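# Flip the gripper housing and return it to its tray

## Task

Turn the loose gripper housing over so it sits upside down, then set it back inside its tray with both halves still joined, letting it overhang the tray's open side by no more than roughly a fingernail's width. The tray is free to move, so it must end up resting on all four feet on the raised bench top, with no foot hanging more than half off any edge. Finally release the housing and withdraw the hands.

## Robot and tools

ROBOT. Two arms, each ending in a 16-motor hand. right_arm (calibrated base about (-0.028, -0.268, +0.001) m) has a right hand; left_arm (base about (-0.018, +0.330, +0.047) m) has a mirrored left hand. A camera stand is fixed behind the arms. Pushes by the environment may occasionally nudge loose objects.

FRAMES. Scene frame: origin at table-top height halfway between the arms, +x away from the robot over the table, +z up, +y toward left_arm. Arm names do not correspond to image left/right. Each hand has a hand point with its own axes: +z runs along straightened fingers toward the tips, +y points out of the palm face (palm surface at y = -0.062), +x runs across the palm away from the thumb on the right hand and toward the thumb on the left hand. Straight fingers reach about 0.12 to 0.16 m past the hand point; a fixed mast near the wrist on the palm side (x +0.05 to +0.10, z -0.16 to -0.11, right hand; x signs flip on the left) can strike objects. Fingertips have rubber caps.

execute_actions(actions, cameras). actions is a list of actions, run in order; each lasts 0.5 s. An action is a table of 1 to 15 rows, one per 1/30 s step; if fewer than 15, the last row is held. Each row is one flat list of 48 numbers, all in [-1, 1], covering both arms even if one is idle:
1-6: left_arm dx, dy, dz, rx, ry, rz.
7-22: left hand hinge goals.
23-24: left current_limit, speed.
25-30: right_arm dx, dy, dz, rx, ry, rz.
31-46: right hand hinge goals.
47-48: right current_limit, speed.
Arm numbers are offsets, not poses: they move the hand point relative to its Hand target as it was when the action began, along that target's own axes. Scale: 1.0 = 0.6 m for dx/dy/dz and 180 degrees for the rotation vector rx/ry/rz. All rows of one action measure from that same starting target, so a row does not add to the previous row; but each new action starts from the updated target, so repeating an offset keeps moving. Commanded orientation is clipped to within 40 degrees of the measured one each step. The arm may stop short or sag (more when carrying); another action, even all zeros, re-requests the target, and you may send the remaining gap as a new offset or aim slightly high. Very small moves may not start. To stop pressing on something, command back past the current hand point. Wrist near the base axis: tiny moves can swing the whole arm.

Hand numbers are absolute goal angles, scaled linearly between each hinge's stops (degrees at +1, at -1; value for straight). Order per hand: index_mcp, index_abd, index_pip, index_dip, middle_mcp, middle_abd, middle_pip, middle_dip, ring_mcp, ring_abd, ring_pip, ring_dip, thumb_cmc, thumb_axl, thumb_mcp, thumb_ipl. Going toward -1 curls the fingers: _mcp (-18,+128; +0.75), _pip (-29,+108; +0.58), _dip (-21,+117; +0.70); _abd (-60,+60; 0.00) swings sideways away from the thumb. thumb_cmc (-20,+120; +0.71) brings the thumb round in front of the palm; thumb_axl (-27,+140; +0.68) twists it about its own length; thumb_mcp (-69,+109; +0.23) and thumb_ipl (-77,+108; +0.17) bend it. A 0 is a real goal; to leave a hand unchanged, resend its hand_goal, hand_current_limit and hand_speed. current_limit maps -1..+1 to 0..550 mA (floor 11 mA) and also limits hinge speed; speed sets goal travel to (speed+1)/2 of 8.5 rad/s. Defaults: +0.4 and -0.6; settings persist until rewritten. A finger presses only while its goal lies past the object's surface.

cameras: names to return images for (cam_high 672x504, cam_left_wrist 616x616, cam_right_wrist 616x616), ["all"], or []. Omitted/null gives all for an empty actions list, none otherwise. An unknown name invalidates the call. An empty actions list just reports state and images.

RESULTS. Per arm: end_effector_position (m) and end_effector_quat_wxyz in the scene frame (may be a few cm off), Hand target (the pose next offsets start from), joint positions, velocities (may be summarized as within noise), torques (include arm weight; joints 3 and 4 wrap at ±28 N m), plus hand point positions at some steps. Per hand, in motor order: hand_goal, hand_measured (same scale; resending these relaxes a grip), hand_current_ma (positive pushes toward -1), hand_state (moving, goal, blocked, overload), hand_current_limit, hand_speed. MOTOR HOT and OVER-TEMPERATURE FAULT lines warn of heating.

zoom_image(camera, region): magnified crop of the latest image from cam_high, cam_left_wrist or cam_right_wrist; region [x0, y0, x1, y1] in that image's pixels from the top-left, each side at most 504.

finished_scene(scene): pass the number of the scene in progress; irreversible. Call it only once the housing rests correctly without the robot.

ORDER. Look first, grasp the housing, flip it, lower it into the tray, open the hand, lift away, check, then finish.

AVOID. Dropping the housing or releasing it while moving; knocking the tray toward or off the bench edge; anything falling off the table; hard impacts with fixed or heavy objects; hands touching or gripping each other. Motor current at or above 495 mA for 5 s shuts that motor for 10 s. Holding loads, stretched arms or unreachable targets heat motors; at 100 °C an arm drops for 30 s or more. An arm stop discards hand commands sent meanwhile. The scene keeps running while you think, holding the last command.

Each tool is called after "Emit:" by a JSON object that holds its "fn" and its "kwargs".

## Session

Emit:
{"fn": "execute_actions", "kwargs": {"actions": []}}

Scene clock: 0.00 s.
left_arm: end_effector_position=(+0.8998, +0.3053, +0.1974) hand_goal=(+0.754, +0.000, +0.576, +0.696, +0.754, +0.000, +0.576, +0.696, +0.754, +0.000, +0.576, +0.696, +0.714, +0.678, +0.226, +0.168) hand_measured=(+0.754, +0.000, +0.576, +0.696, +0.754, +0.000, +0.576, +0.696, +0.754, +0.000, +0.576, +0.696, +0.714, +0.678, +0.226, +0.168) hand_current_ma=(+0, +0, +0, +0, +0, +0, +0, +0, +0, +0, +0, +0, +0, +0, +0, +0) hand_state=(goal, goal, goal, goal, goal, goal, goal, goal, goal, goal, goal, goal, goal, goal, goal, goal) hand_current_limit=0.40 hand_speed=-0.60 end_effector_quat_wxyz=(+0.364, +0.460, +0.785, +0.198) | right_arm: end_effector_position=(+0.2496, -0.0116, +0.2404) hand_goal=(+0.754, +0.000, +0.576, +0.696, +0.754, +0.000, +0.576, +0.696, +0.754, +0.000, +0.576, +0.696, +0.714, +0.678, +0.226, +0.168) hand_measured=(+0.754, +0.000, +0.576, +0.696, +0.754, +0.000, +0.576, +0.696, +0.754, +0.000, +0.576, +0.696, +0.714, +0.678, +0.226, +0.168) hand_current_ma=(+0, +0, +0, +0, +0, +0, +0, +0, +0, +0, +0, +0, +0, +0, +0, +0) hand_state=(goal, goal, goal, goal, goal, goal, goal, goal, goal, goal, goal, goal, goal, goal, goal, goal) hand_current_limit=0.40 hand_speed=-0.60 end_effector_quat_wxyz=(-0.136, +0.723, +0.303, +0.606)
Joint positions: left_arm=[-0.121 2.302 2.039 -0.455 -0.058 -0.593] | right_arm=[1.168 0.866 0.444 0.148 0.565 1.544]
Joint velocities: within noise
Joint torques (N m): no reading
Heat: left arm: hottest elbow 48 °C; right arm: hottest elbow 52 °C.
Hand target: left_arm +0.9065, +0.3046, +0.2191; +0.380, +0.456, +0.779, +0.205 | right_arm +0.2519, -0.0057, +0.2559; -0.145, +0.717, +0.294, +0.615
camera_calibration:
cam_left_wrist: T_world_to_cam=[[-0.124291, -0.98543, -0.116101, 0.406289], [-0.991084, 0.128953, -0.0335191, 0.814342], [0.0480023, 0.1109, -0.992672, 0.241187], [0, 0, 0, 1]] pos_world=[0.846002, 0.26861, 0.313886]
cam_right_wrist: T_world_to_cam=[[0.314127, -0.728289, -0.609032, 0.0855483], [-0.928092, -0.100479, -0.358539, 0.275028], [0.199925, 0.677864, -0.707482, 0.255442], [0, 0, 0, 1]] pos_world=[0.177309, -0.0832169, 0.331431]

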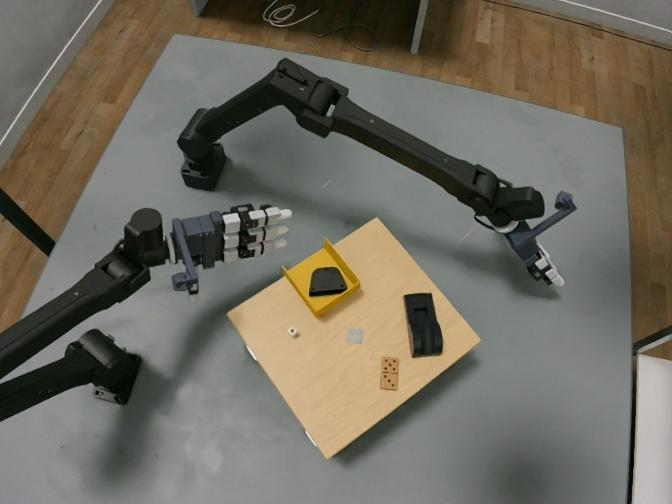

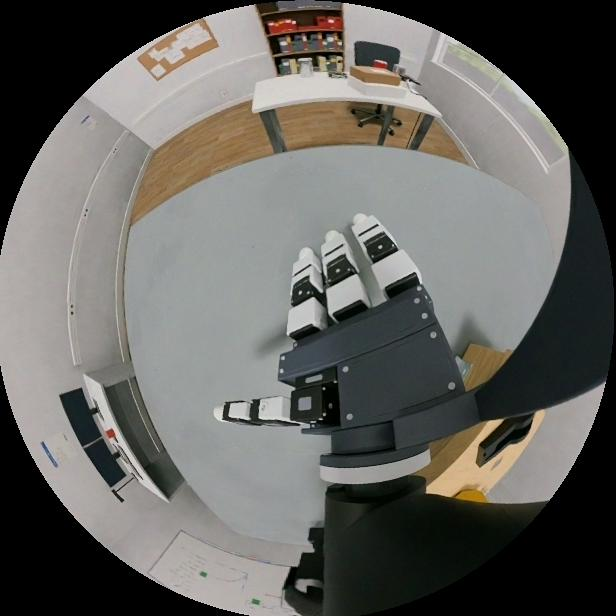

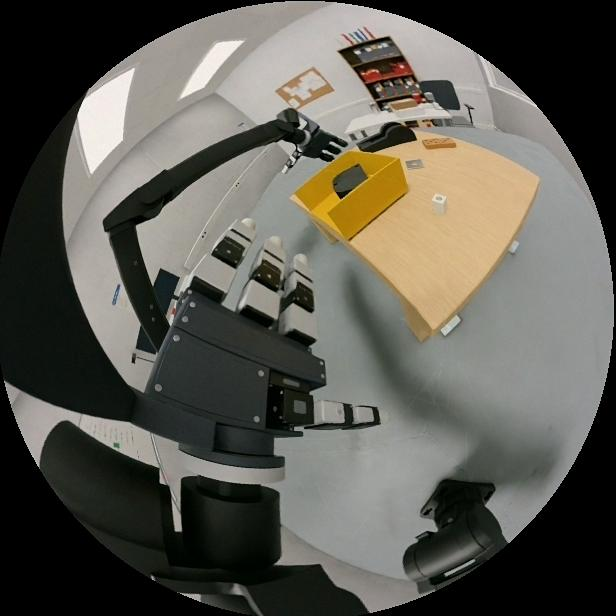

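Emit:
{"fn": "zoom_image", "kwargs": {"camera": "cam_high", "region": [220, 200, 500, 410]}}

Emit:
{"fn": "zoom_image", "kwargs": {"camera": "cam_high", "region": [270, 225, 370, 325]}}

Emit:
{"fn": "zoom_image", "kwargs": {"camera": "cam_right_wrist", "region": [280, 110, 480, 250]}}

Scaled by 1.800 from the camera's 672x504 image, which has a finer 960x720 frame.

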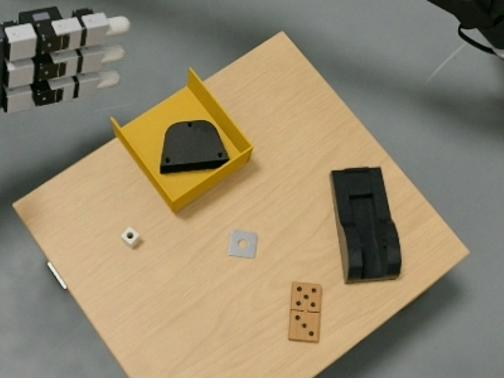

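Scaled by 5.040 from the camera's 672x504 image, which has a finer 960x720 frame.

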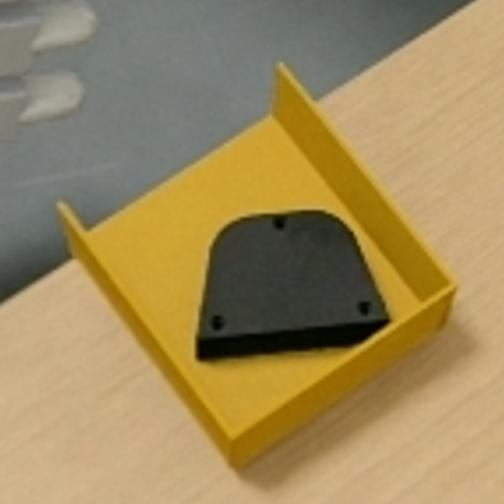

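Scaled by 2.520 from the camera's 616x616 image, which has a finer 880x880 frame.

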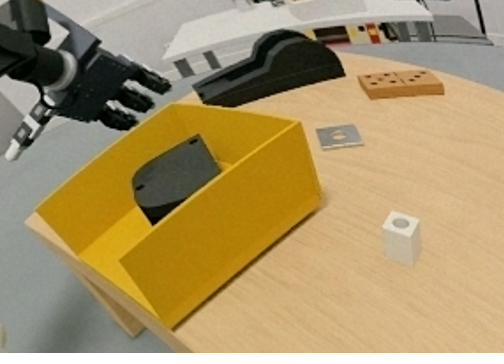

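Emit:
{"fn": "execute_actions", "kwargs": {"actions": [[[0.016,0.1287,-0.1932,0,0,0,0.754,0,0.576,0.696,0.754,0,0.576,0.696,0.754,0,0.576,0.696,0.714,0.678,0.226,0.168,0.4,-0.6,0.2261,0.0477,-0.1187,0,0,0,0.754,0,0.576,0.696,0.754,0,0.576,0.696,0.754,0,0.576,0.696,0.714,0.678,0.226,0.168,0.4,-0.6]],[[0.2053,-0.0332,-0.2203,-0.0396,-0.0292,-0.1353,0.754,0,0.576,0.696,0.754,0,0.576,0.696,0.754,0,0.576,0.696,0.714,0.678,0.226,0.168,0.4,-0.6,0,0,0,0.126,0.02,-0.154,0.48,0,-0.883,-0.681,0.48,0,-0.883,-0.681,0.48,0,-0.883,-0.681,0.714,0.678,0.226,0.168,0.2,-0.6]]], "cameras": ["cam_high"]}}

Scene clock: 275.27 s.
left_arm: end_effector_position=(+0.7054, +0.4588, +0.3440) hand_goal=(+0.754, +0.000, +0.576, +0.696, +0.754, +0.000, +0.576, +0.696, +0.754, +0.000, +0.576, +0.696, +0.714, +0.678, +0.226, +0.168) hand_measured=(+0.758, +0.000, +0.576, +0.696, +0.758, +0.000, +0.576, +0.696, +0.758, +0.000, +0.576, +0.696, +0.718, +0.678, +0.224, +0.168) hand_current_ma=(+16, +1, +2, +0, +14, +1, +2, +0, +15, +1, +2, +0, +14, -2, -8, -1) hand_state=(goal, goal, goal, goal, goal, goal, goal, goal, goal, goal, goal, goal, goal, goal, goal, goal) hand_current_limit=0.40 hand_speed=-0.60 end_effector_quat_wxyz=(+0.457, +0.273, +0.834, +0.145) | right_arm: end_effector_position=(+0.2203, -0.0338, +0.3957) hand_goal=(+0.480, +0.000, -0.882, -0.680, +0.480, +0.000, -0.882, -0.680, +0.480, +0.000, -0.882, -0.680, +0.714, +0.678, +0.226, +0.168) hand_measured=(+0.490, +0.004, -0.880, -0.678, +0.490, +0.002, -0.880, -0.678, +0.492, +0.004, -0.878, -0.678, +0.716, +0.678, +0.226, +0.168) hand_current_ma=(+31, +8, +7, +7, +31, +6, +7, +6, +35, +7, +7, +7, +3, -2, -1, -1) hand_state=(goal, goal, goal, goal, goal, goal, goal, goal, goal, goal, goal, goal, goal, goal, goal, goal) hand_current_limit=0.20 hand_speed=-0.60 end_effector_quat_wxyz=(-0.142, +0.571, +0.562, +0.581)
Joint positions: left_arm=[0.076 1.678 1.427 -0.323 0.082 -0.895] | right_arm=[0.966 0.459 0.677 -0.507 -0.018 1.027]
Joint torques (N m): left_arm=[-1.73 -19.02 10.36 2.91 0.05 -0.04] | right_arm=[-1.2 0.44 11.74 2.04 -0.06 -0.19]
Heat: left arm: hottest elbow 70 °C; right arm: hottest elbow 68 °C.
Hand target: left_arm +0.7059, +0.4547, +0.3590; +0.477, +0.266, +0.825, +0.147 | right_arm +0.2218, -0.0359, +0.4060; -0.141, +0.564, +0.566, +0.585
Off the commanded pose: left_arm 0.016 m, 3 deg | right_arm 0.010 m, 1 deg.
Step readings (end_effector_position of left_arm | right_arm):
0: (+0.8998, +0.3053, +0.1974) | (+0.2496, -0.0116, +0.2404)
1: (+0.8998, +0.3051, +0.1973) | (+0.2495, -0.0120, +0.2404)
2: (+0.8989, +0.3055, +0.1989) | (+0.2492, -0.0150, +0.2432)
4: (+0.8925, +0.3073, +0.2007) | (+0.2463, -0.0244, +0.2573)
8: (+0.8764, +0.3258, +0.2374) | (+0.2372, -0.0441, +0.3289)
15: (+0.8591, +0.3605, +0.3477) | (+0.2232, -0.0475, +0.4038)
16: (+0.8563, +0.3637, +0.3566) | (+0.2222, -0.0445, +0.4021)
17: (+0.8493, +0.3690, +0.3621) | (+0.2198, -0.0340, +0.4001)
19: (+0.8236, +0.3796, +0.3578) | (+0.2152, -0.0173, +0.3908)
23: (+0.7608, +0.4133, +0.3378) | (+0.2119, -0.0213, +0.3823)
30: (+0.7097, +0.4621, +0.3430) | (+0.2176, -0.0344, +0.3954)
Images, in order (width x height): cam_high 672x504.

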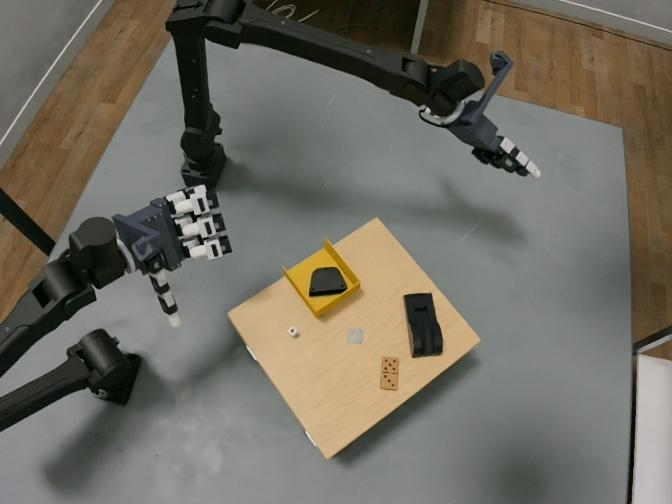

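Emit:
{"fn": "execute_actions", "kwargs": {"actions": []}}

Scene clock: 311.40 s.
left_arm: end_effector_position=(+0.7054, +0.4588, +0.3440) hand_goal=(+0.754, +0.000, +0.576, +0.696, +0.754, +0.000, +0.576, +0.696, +0.754, +0.000, +0.576, +0.696, +0.714, +0.678, +0.226, +0.168) hand_measured=(+0.758, +0.000, +0.576, +0.696, +0.758, +0.000, +0.576, +0.696, +0.758, +0.000, +0.576, +0.696, +0.718, +0.678, +0.224, +0.168) hand_current_ma=(+16, +1, +2, +0, +14, +1, +2, +0, +15, +1, +2, +0, +14, -2, -8, -1) hand_state=(goal, goal, goal, goal, goal, goal, goal, goal, goal, goal, goal, goal, goal, goal, goal, goal) hand_current_limit=0.40 hand_speed=-0.60 end_effector_quat_wxyz=(+0.457, +0.273, +0.834, +0.144) | right_arm: end_effector_position=(+0.2203, -0.0338, +0.3957) hand_goal=(+0.480, +0.000, -0.882, -0.680, +0.480, +0.000, -0.882, -0.680, +0.480, +0.000, -0.882, -0.680, +0.714, +0.678, +0.226, +0.168) hand_measured=(+0.490, +0.004, -0.880, -0.678, +0.490, +0.002, -0.880, -0.678, +0.492, +0.004, -0.878, -0.678, +0.716, +0.678, +0.226, +0.168) hand_current_ma=(+31, +8, +7, +7, +31, +6, +7, +6, +35, +7, +7, +7, +3, -2, -1, -1) hand_state=(goal, goal, goal, goal, goal, goal, goal, goal, goal, goal, goal, goal, goal, goal, goal, goal) hand_current_limit=0.20 hand_speed=-0.60 end_effector_quat_wxyz=(-0.142, +0.571, +0.563, +0.581)
Joint positions: left_arm=[0.076 1.678 1.427 -0.323 0.082 -0.896] | right_arm=[0.966 0.459 0.677 -0.507 -0.018 1.026]
Joint velocities: within noise
Joint torques (N m): left_arm=[-1.14 -18.84 10.29 2.76 0.05 -0.02] | right_arm=[-1.61 0.38 11.59 2 -0.08 -0.22]
Heat: left arm: hottest elbow 65 °C; right arm: hottest elbow 69 °C.
Hand target: left_arm +0.7059, +0.4547, +0.3590; +0.477, +0.266, +0.825, +0.147 | right_arm +0.2218, -0.0359, +0.4060; -0.141, +0.564, +0.566, +0.585
Off the commanded pose: left_arm 0.016 m, 3 deg | right_arm 0.010 m, 1 deg.
camera_calibration:
cam_left_wrist: T_world_to_cam=[[0.132822, -0.96862, 0.210082, 0.249058], [-0.971885, -0.168859, -0.16409, 0.774776], [0.194415, -0.182381, -0.963815, 0.400327], [0, 0, 0, 1]] pos_world=[0.642084, 0.445082, 0.460652]
cam_right_wrist: T_world_to_cam=[[0.74925, -0.592479, -0.295961, -0.0419365], [-0.658149, -0.616209, -0.432581, 0.253775], [0.0739213, 0.518897, -0.851634, 0.465618], [0, 0, 0, 1]] pos_world=[0.164023, -0.110076, 0.493902]

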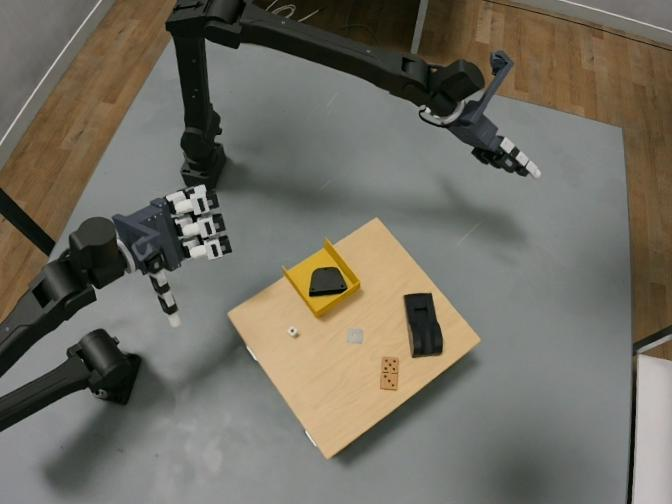

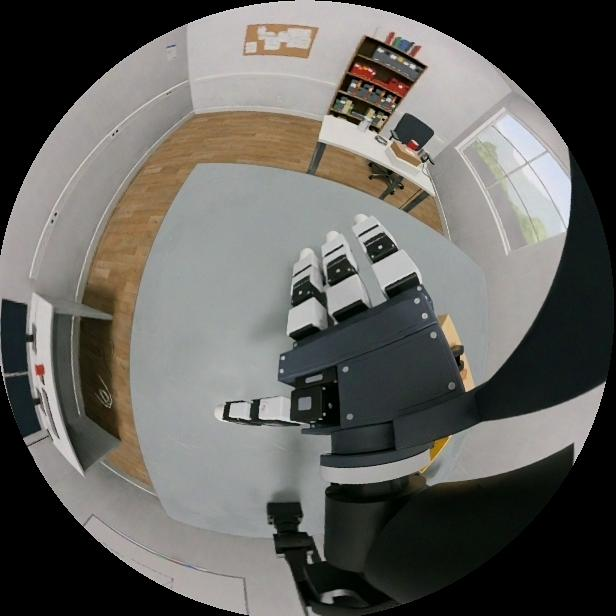

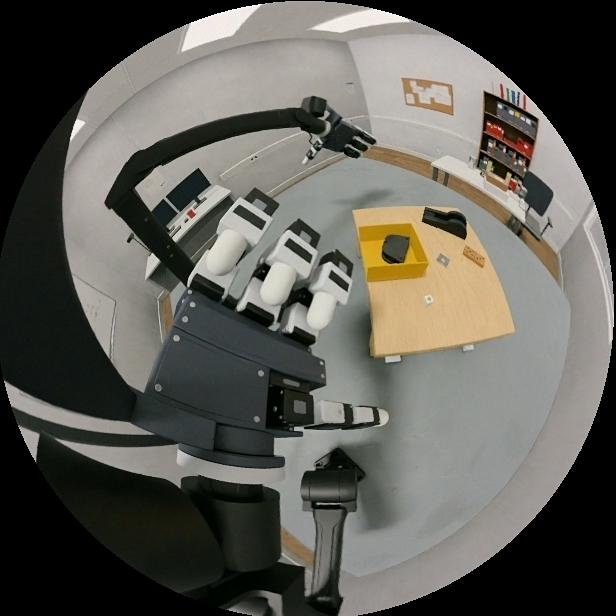

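Emit:
{"fn": "execute_actions", "kwargs": {"actions": [[[0.0893,0.0020,-0.0825,-0.0198,-0.0146,-0.0677,0.754,0,0.576,0.696,0.754,0,0.576,0.696,0.754,0,0.576,0.696,0.714,0.678,0.226,0.168,0.4,-0.6,-0.0422,0.0267,0.0531,0.126,0.02,-0.154,0.48,0,-0.882,-0.68,0.48,0,-0.882,-0.68,0.48,0,-0.882,-0.68,0.714,0.678,0.226,0.168,0.2,-0.6]],[[0.0825,0.0257,-0.0855,-0.0198,-0.0146,-0.0677,0.754,0,0.576,0.696,0.754,0,0.576,0.696,0.754,0,0.576,0.696,0.714,0.678,0.226,0.168,0.4,-0.6,-0.0572,0.0210,0.0400,0.126,0.02,-0.154,0.48,0,-0.882,-0.68,0.48,0,-0.882,-0.68,0.48,0,-0.882,-0.68,0.714,0.678,0.226,0.168,0.2,-0.6]],[[0.0708,0.0472,-0.0867,-0.0198,-0.0146,-0.0677,0.754,0,0.576,0.696,0.754,0,0.576,0.696,0.754,0,0.576,0.696,0.714,0.678,0.226,0.168,0.4,-0.6,-0.0658,0.0046,0.0309,0.126,0.02,-0.154,0.48,0,-0.882,-0.68,0.48,0,-0.882,-0.68,0.48,0,-0.882,-0.68,0.714,0.678,0.226,0.168,0.2,-0.6]],[[0.0547,0.0658,-0.0860,-0.0198,-0.0146,-0.0677,0.754,0,0.576,0.696,0.754,0,0.576,0.696,0.754,0,0.576,0.696,0.714,0.678,0.226,0.168,0.4,-0.6,-0.0650,-0.0158,0.0290,0.126,0.02,-0.154,0.48,0,-0.882,-0.68,0.48,0,-0.882,-0.68,0.48,0,-0.882,-0.68,0.714,0.678,0.226,0.168,0.2,-0.6]]], "cameras": ["cam_high","cam_right_wrist"]}}

Scene clock: 504.57 s.
left_arm: end_effector_position=(+0.4489, +0.5852, +0.2988) hand_goal=(+0.754, +0.000, +0.576, +0.696, +0.754, +0.000, +0.576, +0.696, +0.754, +0.000, +0.576, +0.696, +0.714, +0.678, +0.226, +0.168) hand_measured=(+0.754, +0.002, +0.576, +0.696, +0.754, +0.002, +0.576, +0.696, +0.754, +0.002, +0.576, +0.696, +0.714, +0.678, +0.224, +0.168) hand_current_ma=(-1, +5, +2, +0, -1, +5, +2, +0, -2, +5, +2, +0, +2, -2, -8, -1) hand_state=(goal, goal, goal, goal, goal, goal, goal, goal, goal, goal, goal, goal, goal, goal, goal, goal) hand_current_limit=0.40 hand_speed=-0.60 end_effector_quat_wxyz=(+0.581, -0.142, +0.801, +0.014) | right_arm: end_effector_position=(+0.3624, -0.0046, +0.3039) hand_goal=(+0.480, +0.000, -0.882, -0.680, +0.480, +0.000, -0.882, -0.680, +0.480, +0.000, -0.882, -0.680, +0.714, +0.678, +0.226, +0.168) hand_measured=(+0.486, +0.004, -0.880, -0.678, +0.486, +0.002, -0.880, -0.678, +0.486, +0.004, -0.880, -0.678, +0.716, +0.678, +0.224, +0.168) hand_current_ma=(+20, +7, +6, +7, +19, +6, +6, +6, +20, +6, +7, +7, +5, -2, -8, -1) hand_state=(goal, goal, goal, goal, goal, goal, goal, goal, goal, goal, goal, goal, goal, goal, goal, goal) hand_current_limit=0.20 hand_speed=-0.60 end_effector_quat_wxyz=(+0.002, -0.369, +0.929, +0.005)
Joint positions: left_arm=[0.403 1.176 0.801 0.036 0.203 -1.65] | right_arm=[0.372 1.57 1.675 -1.671 -0.01 -1.924]
Joint torques (N m): left_arm=[-0.85 -9.58 9.99 3.1 0.16 -0.04] | right_arm=[-0.73 -11.99 12.55 -0.31 -0.19 -0.03]
Heat: left arm: hottest elbow 63 °C; right arm: hottest elbow 70 °C.
Hand target: left_arm +0.4497, +0.5847, +0.3090; +0.594, -0.144, +0.791, +0.012 | right_arm +0.3698, -0.0001, +0.3199; -0.007, -0.380, +0.925, -0.002
Off the commanded pose: left_arm 0.010 m, 2 deg | right_arm 0.018 m, 2 deg.
joint sent to its limit (right arm) — joint 4 (wrist pitch), lower limit. The joint targets are off in orientation, not in position.
Step readings (end_effector_position of left_arm | right_arm):
0: (+0.7054, +0.4588, +0.3440) | (+0.2203, -0.0338, +0.3957)
1: (+0.7049, +0.4587, +0.3427) | (+0.2195, -0.0323, +0.3957)
2: (+0.7028, +0.4587, +0.3419) | (+0.2177, -0.0273, +0.3953)
4: (+0.6893, +0.4600, +0.3345) | (+0.2206, -0.0230, +0.3943)
8: (+0.6571, +0.4707, +0.3210) | (+0.2433, -0.0329, +0.3842)
15: (+0.6443, +0.4867, +0.3323) | (+0.2551, -0.0323, +0.3548)
16: (+0.6434, +0.4870, +0.3331) | (+0.2557, -0.0319, +0.3499)
17: (+0.6406, +0.4888, +0.3329) | (+0.2577, -0.0314, +0.3455)
19: (+0.6268, +0.4912, +0.3277) | (+0.2653, -0.0308, +0.3389)
23: (+0.5931, +0.5050, +0.3160) | (+0.2879, -0.0327, +0.3222)
30: (+0.5792, +0.5211, +0.3225) | (+0.2924, -0.0281, +0.3198)
31: (+0.5786, +0.5210, +0.3225) | (+0.2927, -0.0274, +0.3233)
32: (+0.5759, +0.5224, +0.3214) | (+0.2953, -0.0274, +0.3251)
34: (+0.5630, +0.5240, +0.3153) | (+0.3054, -0.0257, +0.3259)
38: (+0.5284, +0.5396, +0.3043) | (+0.3267, -0.0229, +0.3138)
45: (+0.5140, +0.5542, +0.3118) | (+0.3348, -0.0210, +0.3105)
46: (+0.5136, +0.5537, +0.3118) | (+0.3356, -0.0214, +0.3126)
47: (+0.5110, +0.5551, +0.3103) | (+0.3378, -0.0235, +0.3114)
49: (+0.4992, +0.5564, +0.3043) | (+0.3491, -0.0262, +0.3087)
53: (+0.4637, +0.5742, +0.2941) | (+0.3719, -0.0170, +0.3063)
60: (+0.4491, +0.5863, +0.2998) | (+0.3672, -0.0020, +0.2977)
camera_calibration:
cam_right_wrist: T_world_to_cam=[[0.102671, 0.994176, 0.0327392, -0.0165379], [0.697142, -0.0953947, 0.710558, -0.510619], [0.709543, -0.0501296, -0.702876, 0.0836339], [0, 0, 0, 1]] pos_world=[0.29833, -0.0280762, 0.422151]
Images, in order (width x height): cam_high 672x504, cam_right_wrist 616x616.

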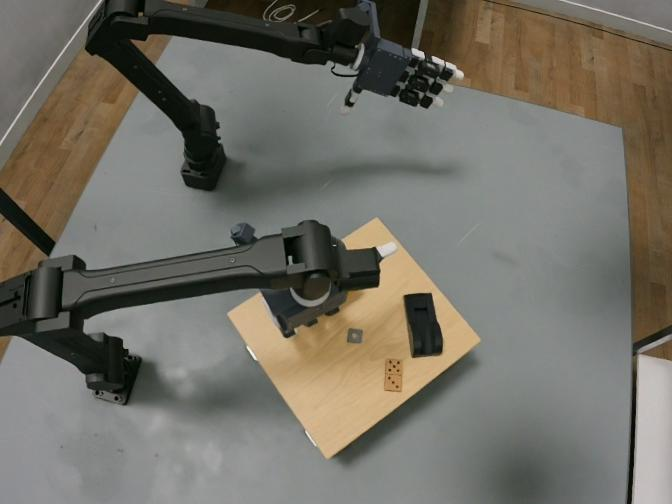

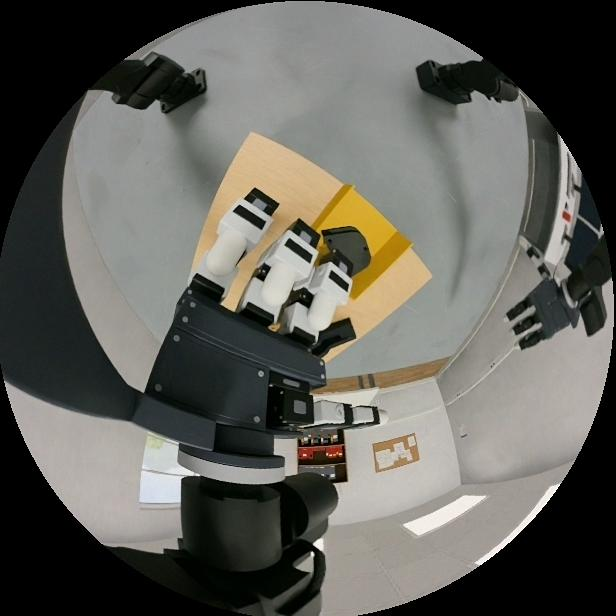

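Emit:
{"fn": "zoom_image", "kwargs": {"camera": "cam_right_wrist", "region": [290, 170, 440, 320]}}

Scaled by 3.360 from the camera's 616x616 image, which has a finer 880x880 frame.

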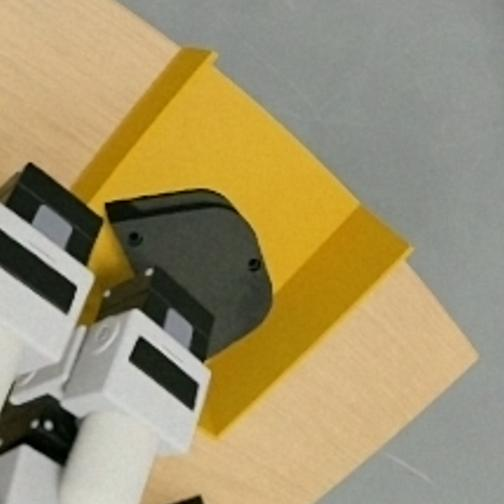

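Emit:
{"fn": "execute_actions", "kwargs": {"actions": [[[0,0,0,0,0,0,0.754,0,0.576,0.696,0.754,0,0.576,0.696,0.754,0,0.576,0.696,0.714,0.678,0.226,0.168,0.2,-0.6,-0.0012,0.0001,-0.1,0,0,0,0.48,0,-0.882,-0.68,0.48,0,-0.882,-0.68,0.48,0,-0.882,-0.68,0.714,0.678,0.226,0.168,0.2,-0.6]],[[0,0,0,0,0,0,0.754,0,0.576,0.696,0.754,0,0.576,0.696,0.754,0,0.576,0.696,0.714,0.678,0.226,0.168,0.2,-0.6,-0.08,0.022,0,0,0,0,0.48,0,-0.882,-0.68,0.48,0,-0.882,-0.68,0.754,0,0.576,0.696,0.714,0.678,0.226,0.168,0.2,-0.6]],[[0,0,0,0,0,0,0.754,0,0.576,0.696,0.754,0,0.576,0.696,0.754,0,0.576,0.696,0.714,0.678,0.226,0.168,0.2,-0.6,-0.08,0.022,0,0,0,0,0.48,0,-0.882,-0.68,0.48,0,-0.882,-0.68,0.754,0,0.576,0.696,0.714,0.678,0.226,0.168,0.2,-0.6]]], "cameras": ["cam_right_wrist"]}}

Scene clock: 576.83 s.
left_arm: end_effector_position=(+0.4489, +0.5852, +0.2987) hand_goal=(+0.754, +0.000, +0.576, +0.696, +0.754, +0.000, +0.576, +0.696, +0.754, +0.000, +0.576, +0.696, +0.714, +0.678, +0.226, +0.168) hand_measured=(+0.754, +0.002, +0.576, +0.696, +0.754, +0.002, +0.576, +0.696, +0.754, +0.002, +0.576, +0.696, +0.714, +0.678, +0.224, +0.168) hand_current_ma=(-1, +5, +2, +0, -1, +5, +2, +0, -2, +5, +2, +0, +2, -2, -8, -1) hand_state=(goal, goal, goal, goal, goal, goal, goal, goal, goal, goal, goal, goal, goal, goal, goal, goal) hand_current_limit=0.20 hand_speed=-0.60 end_effector_quat_wxyz=(+0.581, -0.142, +0.801, +0.014) | right_arm: end_effector_position=(+0.4113, +0.0831, +0.3615) hand_goal=(+0.480, +0.000, -0.882, -0.680, +0.480, +0.000, -0.882, -0.680, +0.754, +0.000, +0.576, +0.696, +0.714, +0.678, +0.226, +0.168) hand_measured=(+0.486, +0.004, -0.880, -0.678, +0.486, +0.002, -0.880, -0.678, +0.752, +0.002, +0.572, +0.692, +0.716, +0.678, +0.224, +0.168) hand_current_ma=(+20, +7, +6, +7, +19, +5, +6, +6, -3, +4, -8, -8, +4, -2, -9, -1) hand_state=(goal, goal, goal, goal, goal, goal, goal, goal, goal, goal, goal, goal, goal, goal, goal, goal) hand_current_limit=0.20 hand_speed=-0.60 end_effector_quat_wxyz=(+0.083, -0.373, +0.924, +0.031)
Joint positions: left_arm=[0.403 1.176 0.801 0.036 0.203 -1.651] | right_arm=[0.474 1.719 1.998 -1.678 -0.04 -1.828]
Joint torques (N m): left_arm=[-0.79 -10.11 10.07 3.17 0.13 -0.06] | right_arm=[-0.85 -13.86 12.92 0.34 -0.28 0.16]
Heat: left arm: hottest elbow 57 °C; right arm: hottest elbow 70 °C.
Hand target: left_arm +0.4497, +0.5847, +0.3090; +0.594, -0.144, +0.791, +0.012 | right_arm +0.4207, +0.0873, +0.3786; -0.007, -0.380, +0.925, -0.002
Off the commanded pose: left_arm 0.010 m, 2 deg | right_arm 0.020 m, 11 deg.
joint sent to its limit (right arm) — joint 4 (wrist pitch), lower limit. The joint targets are off in orientation, not in position.
Step readings (end_effector_position of left_arm | right_arm):
0: (+0.4489, +0.5852, +0.2988) | (+0.3624, -0.0047, +0.3039)
1: (+0.4489, +0.5852, +0.2988) | (+0.3624, -0.0046, +0.3041)
2: (+0.4489, +0.5852, +0.2988) | (+0.3625, -0.0040, +0.3053)
4: (+0.4489, +0.5852, +0.2988) | (+0.3637, -0.0016, +0.3111)
8: (+0.4489, +0.5852, +0.2987) | (+0.3657, +0.0010, +0.3324)
15: (+0.4489, +0.5852, +0.2987) | (+0.3641, +0.0011, +0.3616)
16: (+0.4489, +0.5852, +0.2987) | (+0.3645, +0.0013, +0.3628)
17: (+0.4489, +0.5852, +0.2987) | (+0.3653, +0.0022, +0.3639)
19: (+0.4489, +0.5852, +0.2987) | (+0.3711, +0.0081, +0.3678)
23: (+0.4489, +0.5852, +0.2987) | (+0.3816, +0.0279, +0.3702)
30: (+0.4489, +0.5852, +0.2987) | (+0.3852, +0.0396, +0.3583)
31: (+0.4489, +0.5852, +0.2987) | (+0.3857, +0.0398, +0.3582)
32: (+0.4489, +0.5852, +0.2987) | (+0.3872, +0.0417, +0.3591)
34: (+0.4489, +0.5852, +0.2987) | (+0.3962, +0.0487, +0.3650)
38: (+0.4489, +0.5852, +0.2987) | (+0.4073, +0.0686, +0.3705)
45: (+0.4489, +0.5852, +0.2987) | (+0.4096, +0.0824, +0.3593)
camera_calibration:
cam_right_wrist: T_world_to_cam=[[0.0812501, 0.985075, 0.151741, -0.144029], [0.599849, -0.169914, 0.781864, -0.556848], [0.795977, 0.0274951, -0.604702, 0.0163628], [0, 0, 0, 1]] pos_world=[0.332702, 0.0468135, 0.467129]
Images, in order (width x height): cam_right_wrist 616x616.

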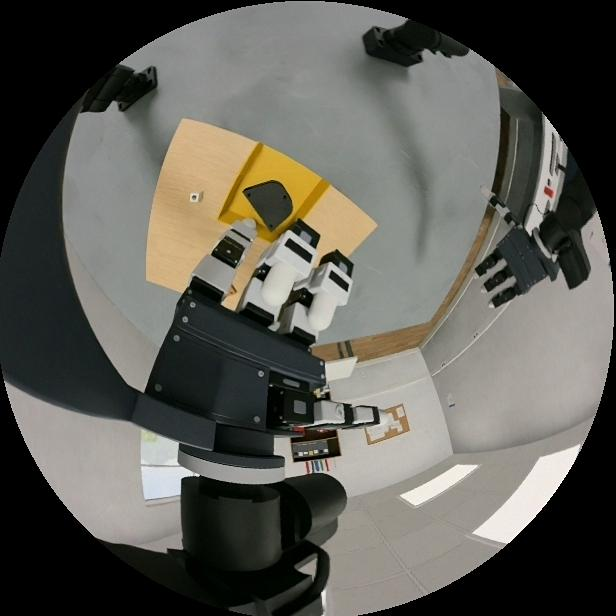

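Emit:
{"fn": "zoom_image", "kwargs": {"camera": "cam_right_wrist", "region": [200, 130, 350, 280]}}

Scaled by 3.360 from the camera's 616x616 image, which has a finer 880x880 frame.

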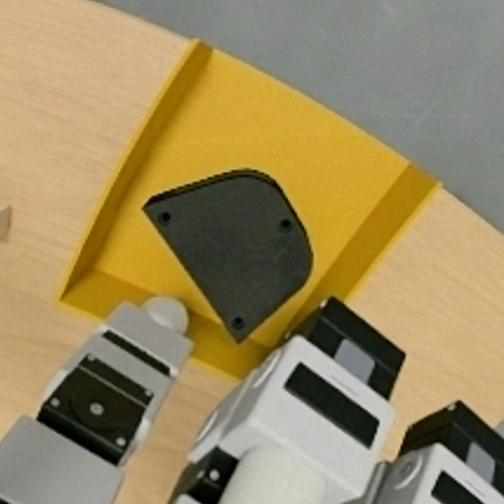

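Emit:
{"fn": "execute_actions", "kwargs": {"actions": [[[0,0,0,0,0,0,0.754,0,0.576,0.696,0.754,0,0.576,0.696,0.754,0,0.576,0.696,0.714,0.678,0.226,0.168,0.2,-0.6,-0.0057,-0.0032,0.0643,0,0,0,0.48,0,-0.882,-0.68,0.48,0,-0.882,-0.68,0.754,0,0.576,0.696,0.714,0.678,0.226,0.168,0.2,-0.6]]], "cameras": ["cam_right_wrist"]}}

Emit:
{"fn": "zoom_image", "kwargs": {"camera": "cam_right_wrist", "region": [190, 130, 340, 280]}}

Scene clock: 608.53 s.
left_arm: end_effector_position=(+0.4489, +0.5852, +0.2987) hand_goal=(+0.754, +0.000, +0.576, +0.696, +0.754, +0.000, +0.576, +0.696, +0.754, +0.000, +0.576, +0.696, +0.714, +0.678, +0.226, +0.168) hand_measured=(+0.754, +0.002, +0.576, +0.696, +0.754, +0.002, +0.576, +0.696, +0.754, +0.002, +0.576, +0.696, +0.714, +0.678, +0.224, +0.168) hand_current_ma=(-1, +5, +2, +0, -1, +5, +2, +0, -2, +5, +2, +0, +2, -2, -8, -1) hand_state=(goal, goal, goal, goal, goal, goal, goal, goal, goal, goal, goal, goal, goal, goal, goal, goal) hand_current_limit=0.20 hand_speed=-0.60 end_effector_quat_wxyz=(+0.581, -0.142, +0.801, +0.014) | right_arm: end_effector_position=(+0.4207, +0.0860, +0.3371) hand_goal=(+0.480, +0.000, -0.882, -0.680, +0.480, +0.000, -0.882, -0.680, +0.754, +0.000, +0.576, +0.696, +0.714, +0.678, +0.226, +0.168) hand_measured=(+0.486, +0.004, -0.880, -0.678, +0.486, +0.002, -0.880, -0.678, +0.752, +0.002, +0.572, +0.692, +0.716, +0.678, +0.224, +0.168) hand_current_ma=(+20, +7, +6, +7, +19, +5, +6, +6, -3, +4, -8, -8, +4, -2, -9, -1) hand_state=(goal, goal, goal, goal, goal, goal, goal, goal, goal, goal, goal, goal, goal, goal, goal, goal) hand_current_limit=0.20 hand_speed=-0.60 end_effector_quat_wxyz=(+0.062, -0.372, +0.926, +0.022)
Joint positions: left_arm=[0.403 1.176 0.801 0.036 0.203 -1.651] | right_arm=[0.474 1.762 1.998 -1.678 -0.029 -1.828]
Joint torques (N m): left_arm=[-0.97 -9.99 9.81 3.06 0.19 -0.05] | right_arm=[-0.97 -14.68 10.13 0.2 -0.15 0.11]
Heat: left arm: hottest elbow 57 °C; right arm: hottest elbow 68 °C.
Hand target: left_arm +0.4497, +0.5847, +0.3090; +0.594, -0.144, +0.791, +0.012 | right_arm +0.4240, +0.0880, +0.3398; -0.007, -0.380, +0.925, -0.001
Off the commanded pose: left_arm 0.010 m, 2 deg | right_arm 0.005 m, 8 deg.
joint sent to its limit (right arm) — joint 4 (wrist pitch), lower limit. The joint targets are off in orientation, not in position.
Step readings (end_effector_position of left_arm | right_arm):
0: (+0.4489, +0.5852, +0.2987) | (+0.4113, +0.0831, +0.3615)
1: (+0.4489, +0.5852, +0.2987) | (+0.4113, +0.0831, +0.3615)
2: (+0.4489, +0.5852, +0.2987) | (+0.4115, +0.0831, +0.3610)
4: (+0.4489, +0.5852, +0.2987) | (+0.4126, +0.0827, +0.3590)
8: (+0.4489, +0.5852, +0.2987) | (+0.4161, +0.0838, +0.3500)
15: (+0.4489, +0.5852, +0.2987) | (+0.4206, +0.0860, +0.3373)
camera_calibration:
cam_right_wrist: T_world_to_cam=[[0.0876953, 0.989086, 0.118396, -0.135875], [0.624732, -0.147184, 0.766842, -0.550231], [0.775899, 0.00671763, -0.630821, 0.0130835], [0, 0, 0, 1]] pos_world=[0.345511, 0.0533188, 0.446281]
Images, in order (width x height): cam_right_wrist 616x616.

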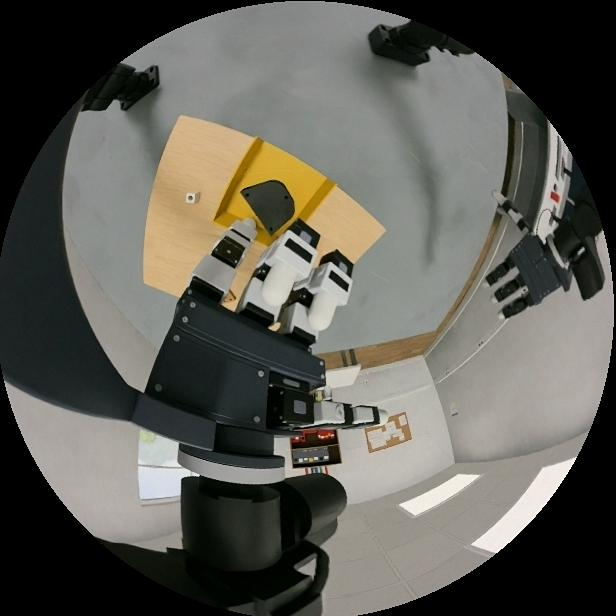

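Scaled by 3.360 from the camera's 616x616 image, which has a finer 880x880 frame.

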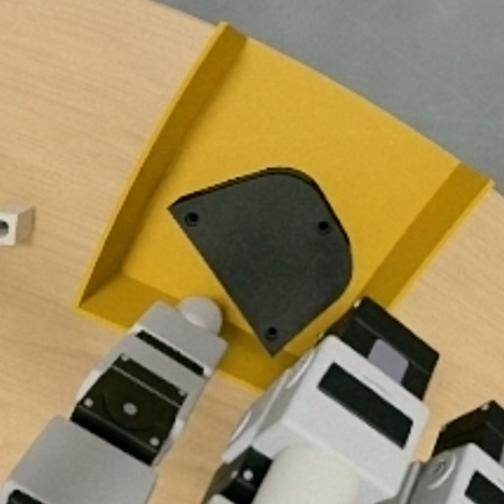

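Emit:
{"fn": "execute_actions", "kwargs": {"actions": [[[0,0,0,0,0,0,0.754,0,0.576,0.696,0.754,0,0.576,0.696,0.754,0,0.576,0.696,0.714,0.678,0.226,0.168,0.2,-0.6,0.0027,-0.0058,0.025,0,0,0,0.48,0,-0.882,-0.68,0.48,0,-0.882,-0.68,0.754,0,0.576,0.696,0.714,0.678,0.226,0.168,0.2,-0.6]]], "cameras": ["cam_right_wrist"]}}

Emit:
{"fn": "zoom_image", "kwargs": {"camera": "cam_right_wrist", "region": [190, 130, 340, 280]}}

Scene clock: 629.10 s.
left_arm: end_effector_position=(+0.4489, +0.5852, +0.2987) hand_goal=(+0.754, +0.000, +0.576, +0.696, +0.754, +0.000, +0.576, +0.696, +0.754, +0.000, +0.576, +0.696, +0.714, +0.678, +0.226, +0.168) hand_measured=(+0.754, +0.002, +0.576, +0.696, +0.754, +0.002, +0.576, +0.696, +0.754, +0.002, +0.576, +0.696, +0.714, +0.678, +0.224, +0.168) hand_current_ma=(-1, +5, +2, +0, -1, +5, +2, +0, -2, +5, +2, +0, +2, -2, -8, -1) hand_state=(goal, goal, goal, goal, goal, goal, goal, goal, goal, goal, goal, goal, goal, goal, goal, goal) hand_current_limit=0.20 hand_speed=-0.60 end_effector_quat_wxyz=(+0.581, -0.142, +0.801, +0.014) | right_arm: end_effector_position=(+0.4211, +0.0855, +0.3365) hand_goal=(+0.480, +0.000, -0.882, -0.680, +0.480, +0.000, -0.882, -0.680, +0.754, +0.000, +0.576, +0.696, +0.714, +0.678, +0.226, +0.168) hand_measured=(+0.486, +0.004, -0.880, -0.678, +0.486, +0.002, -0.880, -0.678, +0.752, +0.002, +0.572, +0.692, +0.716, +0.678, +0.224, +0.168) hand_current_ma=(+20, +7, +6, +7, +19, +5, +6, +6, -6, +4, -8, -8, +4, -2, -9, -1) hand_state=(goal, goal, goal, goal, goal, goal, goal, goal, goal, goal, goal, goal, goal, goal, goal, goal) hand_current_limit=0.20 hand_speed=-0.60 end_effector_quat_wxyz=(+0.063, -0.372, +0.926, +0.020)
Joint positions: left_arm=[0.403 1.176 0.801 0.036 0.203 -1.651] | right_arm=[0.474 1.762 1.998 -1.678 -0.025 -1.828]
Joint torques (N m): left_arm=[-1.38 -10.17 10.02 3.22 0.15 -0.07] | right_arm=[-1.03 -13.98 8.64 0.23 -0.11 0]
Heat: left arm: hottest elbow 57 °C; right arm: hottest elbow 66 °C.
Hand target: left_arm +0.4497, +0.5847, +0.3090; +0.594, -0.144, +0.791, +0.012 | right_arm +0.4251, +0.0842, +0.3250; -0.007, -0.380, +0.925, -0.001
Off the commanded pose: left_arm 0.010 m, 2 deg | right_arm 0.012 m, 8 deg.
joint sent to its limit (right arm) — joint 4 (wrist pitch), lower limit. The joint targets are off in orientation, not in position.
Step readings (end_effector_position of left_arm | right_arm):
0: (+0.4489, +0.5852, +0.2987) | (+0.4207, +0.0860, +0.3371)
1: (+0.4489, +0.5852, +0.2987) | (+0.4207, +0.0860, +0.3370)
2: (+0.4489, +0.5852, +0.2987) | (+0.4208, +0.0859, +0.3370)
4: (+0.4489, +0.5852, +0.2987) | (+0.4209, +0.0856, +0.3368)
8: (+0.4489, +0.5852, +0.2987) | (+0.4210, +0.0855, +0.3367)
15: (+0.4489, +0.5852, +0.2987) | (+0.4211, +0.0855, +0.3365)
camera_calibration:
cam_right_wrist: T_world_to_cam=[[0.0880611, 0.98948, 0.114782, -0.134268], [0.62339, -0.144619, 0.768421, -0.550347], [0.776937, 0.00388603, -0.629567, 0.0117035], [0, 0, 0, 1]] pos_world=[0.345811, 0.0532192, 0.445678]
Images, in order (width x height): cam_right_wrist 616x616.

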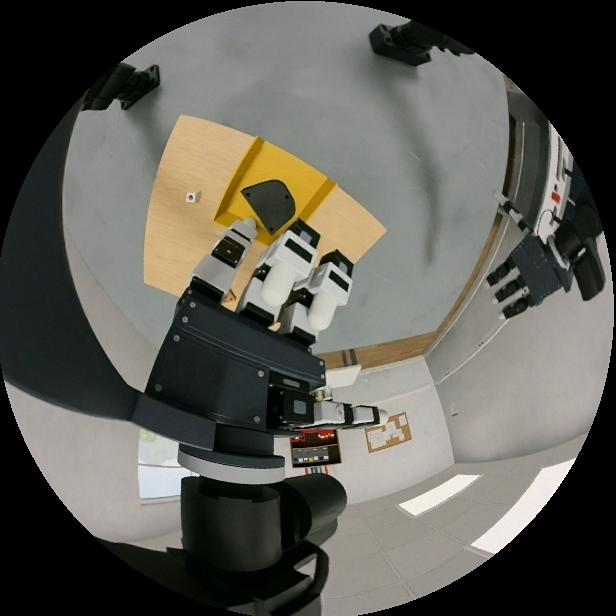

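Scaled by 3.360 from the camera's 616x616 image, which has a finer 880x880 frame.

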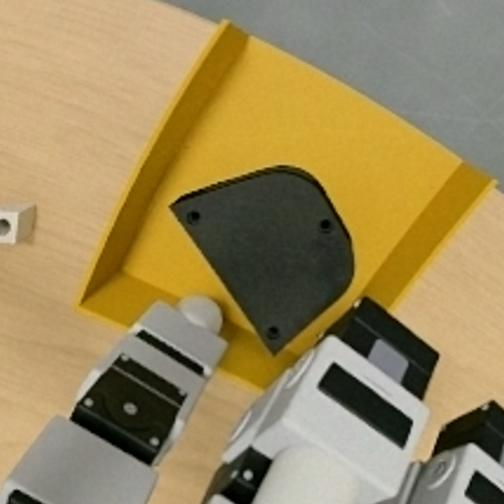

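Emit:
{"fn": "execute_actions", "kwargs": {"actions": [[[0,0,0,0,0,0,0.754,0,0.576,0.696,0.754,0,0.576,0.696,0.754,0,0.576,0.696,0.714,0.678,0.226,0.168,0.2,-0.6,0.0018,-0.0022,0.02,0,0,0,0.48,0,-0.882,-0.68,0.48,0,-0.882,-0.68,0.754,0,0.576,0.696,0.714,0.678,0.226,0.168,0.2,-0.6]]], "cameras": ["cam_right_wrist"]}}

Emit:
{"fn": "zoom_image", "kwargs": {"camera": "cam_right_wrist", "region": [190, 130, 340, 280]}}

Scene clock: 636.00 s.
left_arm: end_effector_position=(+0.4489, +0.5852, +0.2987) hand_goal=(+0.754, +0.000, +0.576, +0.696, +0.754, +0.000, +0.576, +0.696, +0.754, +0.000, +0.576, +0.696, +0.714, +0.678, +0.226, +0.168) hand_measured=(+0.754, +0.002, +0.576, +0.696, +0.754, +0.002, +0.576, +0.696, +0.754, +0.002, +0.576, +0.696, +0.714, +0.678, +0.224, +0.168) hand_current_ma=(-1, +5, +2, +0, -1, +5, +2, +0, -2, +5, +2, +0, +2, -2, -8, -1) hand_state=(goal, goal, goal, goal, goal, goal, goal, goal, goal, goal, goal, goal, goal, goal, goal, goal) hand_current_limit=0.20 hand_speed=-0.60 end_effector_quat_wxyz=(+0.581, -0.142, +0.801, +0.014) | right_arm: end_effector_position=(+0.4213, +0.0845, +0.3206) hand_goal=(+0.480, +0.000, -0.882, -0.680, +0.480, +0.000, -0.882, -0.680, +0.754, +0.000, +0.576, +0.696, +0.714, +0.678, +0.226, +0.168) hand_measured=(+0.486, +0.004, -0.880, -0.678, +0.486, +0.002, -0.880, -0.678, +0.748, +0.002, +0.572, +0.694, +0.716, +0.678, +0.224, +0.168) hand_current_ma=(+20, +7, +6, +7, +19, +5, +6, +6, -16, +4, -8, -6, +4, -2, -9, -1) hand_state=(goal, goal, goal, goal, goal, goal, goal, goal, goal, goal, goal, goal, goal, goal, goal, goal) hand_current_limit=0.20 hand_speed=-0.60 end_effector_quat_wxyz=(+0.046, -0.373, +0.926, +0.015)
Joint positions: left_arm=[0.403 1.176 0.801 0.036 0.203 -1.651] | right_arm=[0.474 1.777 1.98 -1.678 -0.019 -1.83]
Joint torques (N m): left_arm=[-1.14 -10.05 10 3 0.13 -0.11] | right_arm=[-1.32 -14.33 8.84 0.14 -0.15 -0.03]
Heat: left arm: hottest elbow 57 °C; right arm: hottest elbow 65 °C.
Hand target: left_arm +0.4497, +0.5847, +0.3090; +0.594, -0.144, +0.791, +0.012 | right_arm +0.4251, +0.0825, +0.3129; -0.007, -0.380, +0.925, -0.001
Off the commanded pose: left_arm 0.010 m, 2 deg | right_arm 0.009 m, 6 deg.
joint sent to its limit (right arm) — joint 4 (wrist pitch), lower limit. The joint targets are off in orientation, not in position.
Step readings (end_effector_position of left_arm | right_arm):
0: (+0.4489, +0.5852, +0.2987) | (+0.4211, +0.0855, +0.3365)
1: (+0.4489, +0.5852, +0.2987) | (+0.4212, +0.0854, +0.3361)
2: (+0.4489, +0.5852, +0.2987) | (+0.4211, +0.0853, +0.3356)
4: (+0.4489, +0.5852, +0.2987) | (+0.4205, +0.0846, +0.3334)
8: (+0.4489, +0.5852, +0.2987) | (+0.4203, +0.0841, +0.3266)
15: (+0.4489, +0.5852, +0.2987) | (+0.4213, +0.0846, +0.3207)
camera_calibration:
cam_right_wrist: T_world_to_cam=[[0.0890978, 0.99182, 0.0914042, -0.124584], [0.643526, -0.127366, 0.754753, -0.543915], [0.760221, -0.00842596, -0.64961, 0.0160607], [0, 0, 0, 1]] pos_world=[0.348914, 0.0544235, 0.432343]
Images, in order (width x height): cam_right_wrist 616x616.

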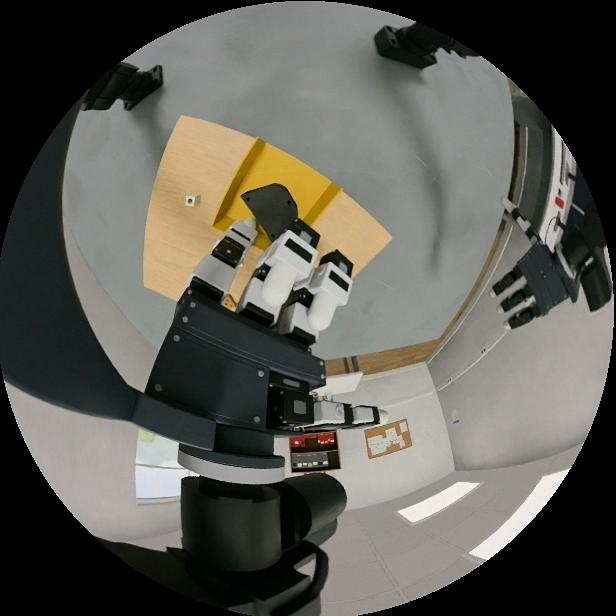

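Scaled by 3.360 from the camera's 616x616 image, which has a finer 880x880 frame.

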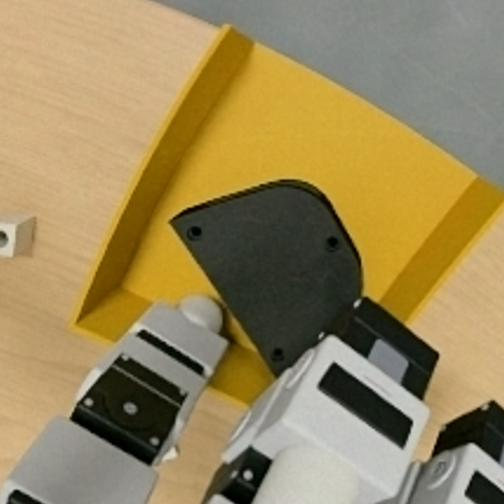

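Emit:
{"fn": "execute_actions", "kwargs": {"actions": [[[0,0,0,0,0,0,0.754,0,0.576,0.696,0.754,0,0.576,0.696,0.754,0,0.576,0.696,0.714,0.678,0.226,0.168,0.2,-0.6,0,0,0.02,0,0,0,0.48,0,-0.882,-0.68,0.48,0,-0.882,-0.68,0.754,0,0.576,0.696,0.714,0.678,0.226,0.168,0.2,-0.6]]], "cameras": ["cam_right_wrist"]}}

Emit:
{"fn": "zoom_image", "kwargs": {"camera": "cam_right_wrist", "region": [190, 130, 340, 280]}}

Scene clock: 649.03 s.
left_arm: end_effector_position=(+0.4489, +0.5852, +0.2987) hand_goal=(+0.754, +0.000, +0.576, +0.696, +0.754, +0.000, +0.576, +0.696, +0.754, +0.000, +0.576, +0.696, +0.714, +0.678, +0.226, +0.168) hand_measured=(+0.754, +0.002, +0.576, +0.696, +0.754, +0.002, +0.576, +0.696, +0.754, +0.002, +0.576, +0.696, +0.714, +0.678, +0.224, +0.168) hand_current_ma=(-1, +5, +2, +0, -1, +5, +2, +0, -2, +5, +2, +0, +2, -2, -8, -1) hand_state=(goal, goal, goal, goal, goal, goal, goal, goal, goal, goal, goal, goal, goal, goal, goal, goal) hand_current_limit=0.20 hand_speed=-0.60 end_effector_quat_wxyz=(+0.581, -0.142, +0.801, +0.014) | right_arm: end_effector_position=(+0.4214, +0.0835, +0.3116) hand_goal=(+0.480, +0.000, -0.882, -0.680, +0.480, +0.000, -0.882, -0.680, +0.754, +0.000, +0.576, +0.696, +0.714, +0.678, +0.226, +0.168) hand_measured=(+0.486, +0.004, -0.880, -0.678, +0.486, +0.002, -0.880, -0.678, +0.752, +0.000, +0.576, +0.694, +0.716, +0.678, +0.224, +0.168) hand_current_ma=(+20, +7, +6, +7, +19, +5, +6, +6, -3, +1, +0, -6, +4, -2, -9, -1) hand_state=(goal, goal, goal, goal, goal, goal, goal, goal, goal, goal, goal, goal, goal, goal, goal, goal) hand_current_limit=0.20 hand_speed=-0.60 end_effector_quat_wxyz=(+0.038, -0.375, +0.926, +0.012)
Joint positions: left_arm=[0.403 1.176 0.801 0.036 0.203 -1.651] | right_arm=[0.474 1.785 1.97 -1.678 -0.014 -1.833]
Joint torques (N m): left_arm=[-0.56 -9.7 9.8 3.14 0.09 -0.1] | right_arm=[-1.08 -13.74 8.61 0.23 -0.13 0]
Heat: left arm: hottest elbow 57 °C; right arm: hottest elbow 65 °C.
Hand target: left_arm +0.4497, +0.5847, +0.3090; +0.594, -0.144, +0.791, +0.012 | right_arm +0.4250, +0.0824, +0.3009; -0.007, -0.380, +0.925, -0.002
Off the commanded pose: left_arm 0.010 m, 2 deg | right_arm 0.011 m, 5 deg.
joint sent to its limit (right arm) — joint 4 (wrist pitch), lower limit. The joint targets are off in orientation, not in position.
Step readings (end_effector_position of left_arm | right_arm):
0: (+0.4489, +0.5852, +0.2987) | (+0.4213, +0.0845, +0.3206)
1: (+0.4489, +0.5852, +0.2987) | (+0.4214, +0.0844, +0.3206)
2: (+0.4489, +0.5852, +0.2987) | (+0.4213, +0.0843, +0.3204)
4: (+0.4489, +0.5852, +0.2987) | (+0.4211, +0.0841, +0.3192)
8: (+0.4489, +0.5852, +0.2987) | (+0.4210, +0.0837, +0.3147)
15: (+0.4489, +0.5852, +0.2987) | (+0.4215, +0.0835, +0.3116)
camera_calibration:
cam_right_wrist: T_world_to_cam=[[0.0877186, 0.993192, 0.0766557, -0.117766], [0.653831, -0.115461, 0.74778, -0.54051], [0.751539, -0.0154743, -0.659507, 0.017456], [0, 0, 0, 1]] pos_world=[0.350613, 0.0548266, 0.424722]
Images, in order (width x height): cam_right_wrist 616x616.

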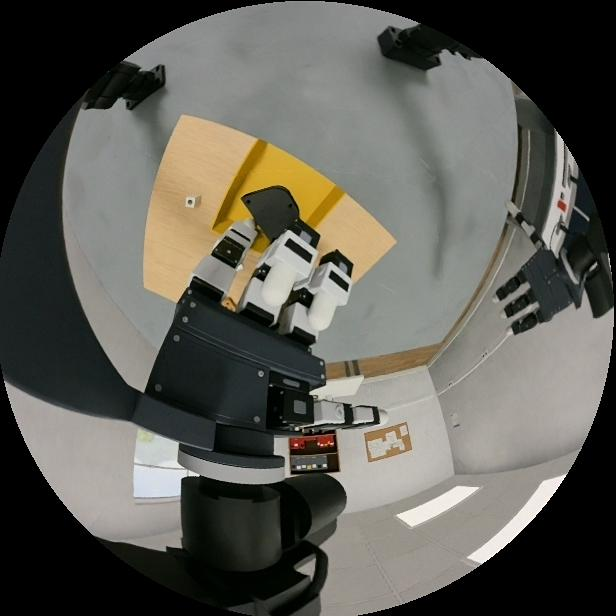

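Scaled by 3.360 from the camera's 616x616 image, which has a finer 880x880 frame.

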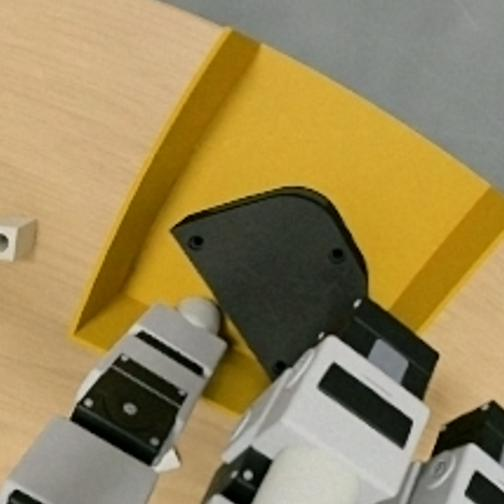

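Emit:
{"fn": "execute_actions", "kwargs": {"actions": [[[0,0,0,0,0,0,0.754,0,0.576,0.696,0.754,0,0.576,0.696,0.754,0,0.576,0.696,0.714,0.678,0.226,0.168,0.2,-0.6,0,0,0.012,0,0,0,0.48,0,-0.882,-0.68,0.48,0,-0.882,-0.68,0.754,0,0.576,0.696,0.714,0.678,0.226,0.168,0.2,-0.6]]]}}

Scene clock: 656.53 s.
left_arm: end_effector_position=(+0.4489, +0.5852, +0.2987) hand_goal=(+0.754, +0.000, +0.576, +0.696, +0.754, +0.000, +0.576, +0.696, +0.754, +0.000, +0.576, +0.696, +0.714, +0.678, +0.226, +0.168) hand_measured=(+0.754, +0.002, +0.576, +0.696, +0.754, +0.002, +0.576, +0.696, +0.754, +0.002, +0.576, +0.696, +0.714, +0.678, +0.224, +0.168) hand_current_ma=(-1, +5, +2, +0, -1, +5, +2, +0, -2, +5, +2, +0, +2, -2, -8, -1) hand_state=(goal, goal, goal, goal, goal, goal, goal, goal, goal, goal, goal, goal, goal, goal, goal, goal) hand_current_limit=0.20 hand_speed=-0.60 end_effector_quat_wxyz=(+0.581, -0.142, +0.801, +0.014) | right_arm: end_effector_position=(+0.4216, +0.0832, +0.3112) hand_goal=(+0.480, +0.000, -0.882, -0.680, +0.480, +0.000, -0.882, -0.680, +0.754, +0.000, +0.576, +0.696, +0.714, +0.678, +0.226, +0.168) hand_measured=(+0.486, +0.004, -0.880, -0.678, +0.486, +0.002, -0.880, -0.678, +0.752, +0.000, +0.576, +0.694, +0.716, +0.678, +0.224, +0.168) hand_current_ma=(+20, +7, +6, +7, +19, +5, +6, +6, -3, +1, +0, -6, +4, -2, -9, -1) hand_state=(goal, goal, goal, goal, goal, goal, goal, goal, goal, goal, goal, goal, goal, goal, goal, goal) hand_current_limit=0.20 hand_speed=-0.60 end_effector_quat_wxyz=(+0.038, -0.375, +0.926, +0.011)
Joint positions: left_arm=[0.403 1.176 0.801 0.036 0.203 -1.651] | right_arm=[0.474 1.786 1.97 -1.678 -0.012 -1.834]
Joint torques (N m): left_arm=[-1.03 -10.58 9.89 3.06 0.16 -0.04] | right_arm=[-0.91 -13.51 8.02 0.14 -0.1 -0.02]
Heat: left arm: hottest elbow 57 °C; right arm: hottest elbow 65 °C.
Hand target: left_arm +0.4497, +0.5847, +0.3090; +0.594, -0.144, +0.791, +0.012 | right_arm +0.4249, +0.0823, +0.2938; -0.007, -0.380, +0.925, -0.002
Off the commanded pose: left_arm 0.010 m, 2 deg | right_arm 0.018 m, 5 deg.
joint sent to its limit (right arm) — joint 4 (wrist pitch), lower limit. The joint targets are off in orientation, not in position.
Step readings (end_effector_position of left_arm | right_arm):
0: (+0.4489, +0.5852, +0.2987) | (+0.4214, +0.0835, +0.3116)
1: (+0.4489, +0.5852, +0.2987) | (+0.4214, +0.0835, +0.3116)
2: (+0.4489, +0.5852, +0.2987) | (+0.4214, +0.0835, +0.3116)
4: (+0.4489, +0.5852, +0.2987) | (+0.4215, +0.0834, +0.3115)
8: (+0.4489, +0.5852, +0.2987) | (+0.4216, +0.0832, +0.3112)
15: (+0.4489, +0.5852, +0.2987) | (+0.4216, +0.0832, +0.3112)


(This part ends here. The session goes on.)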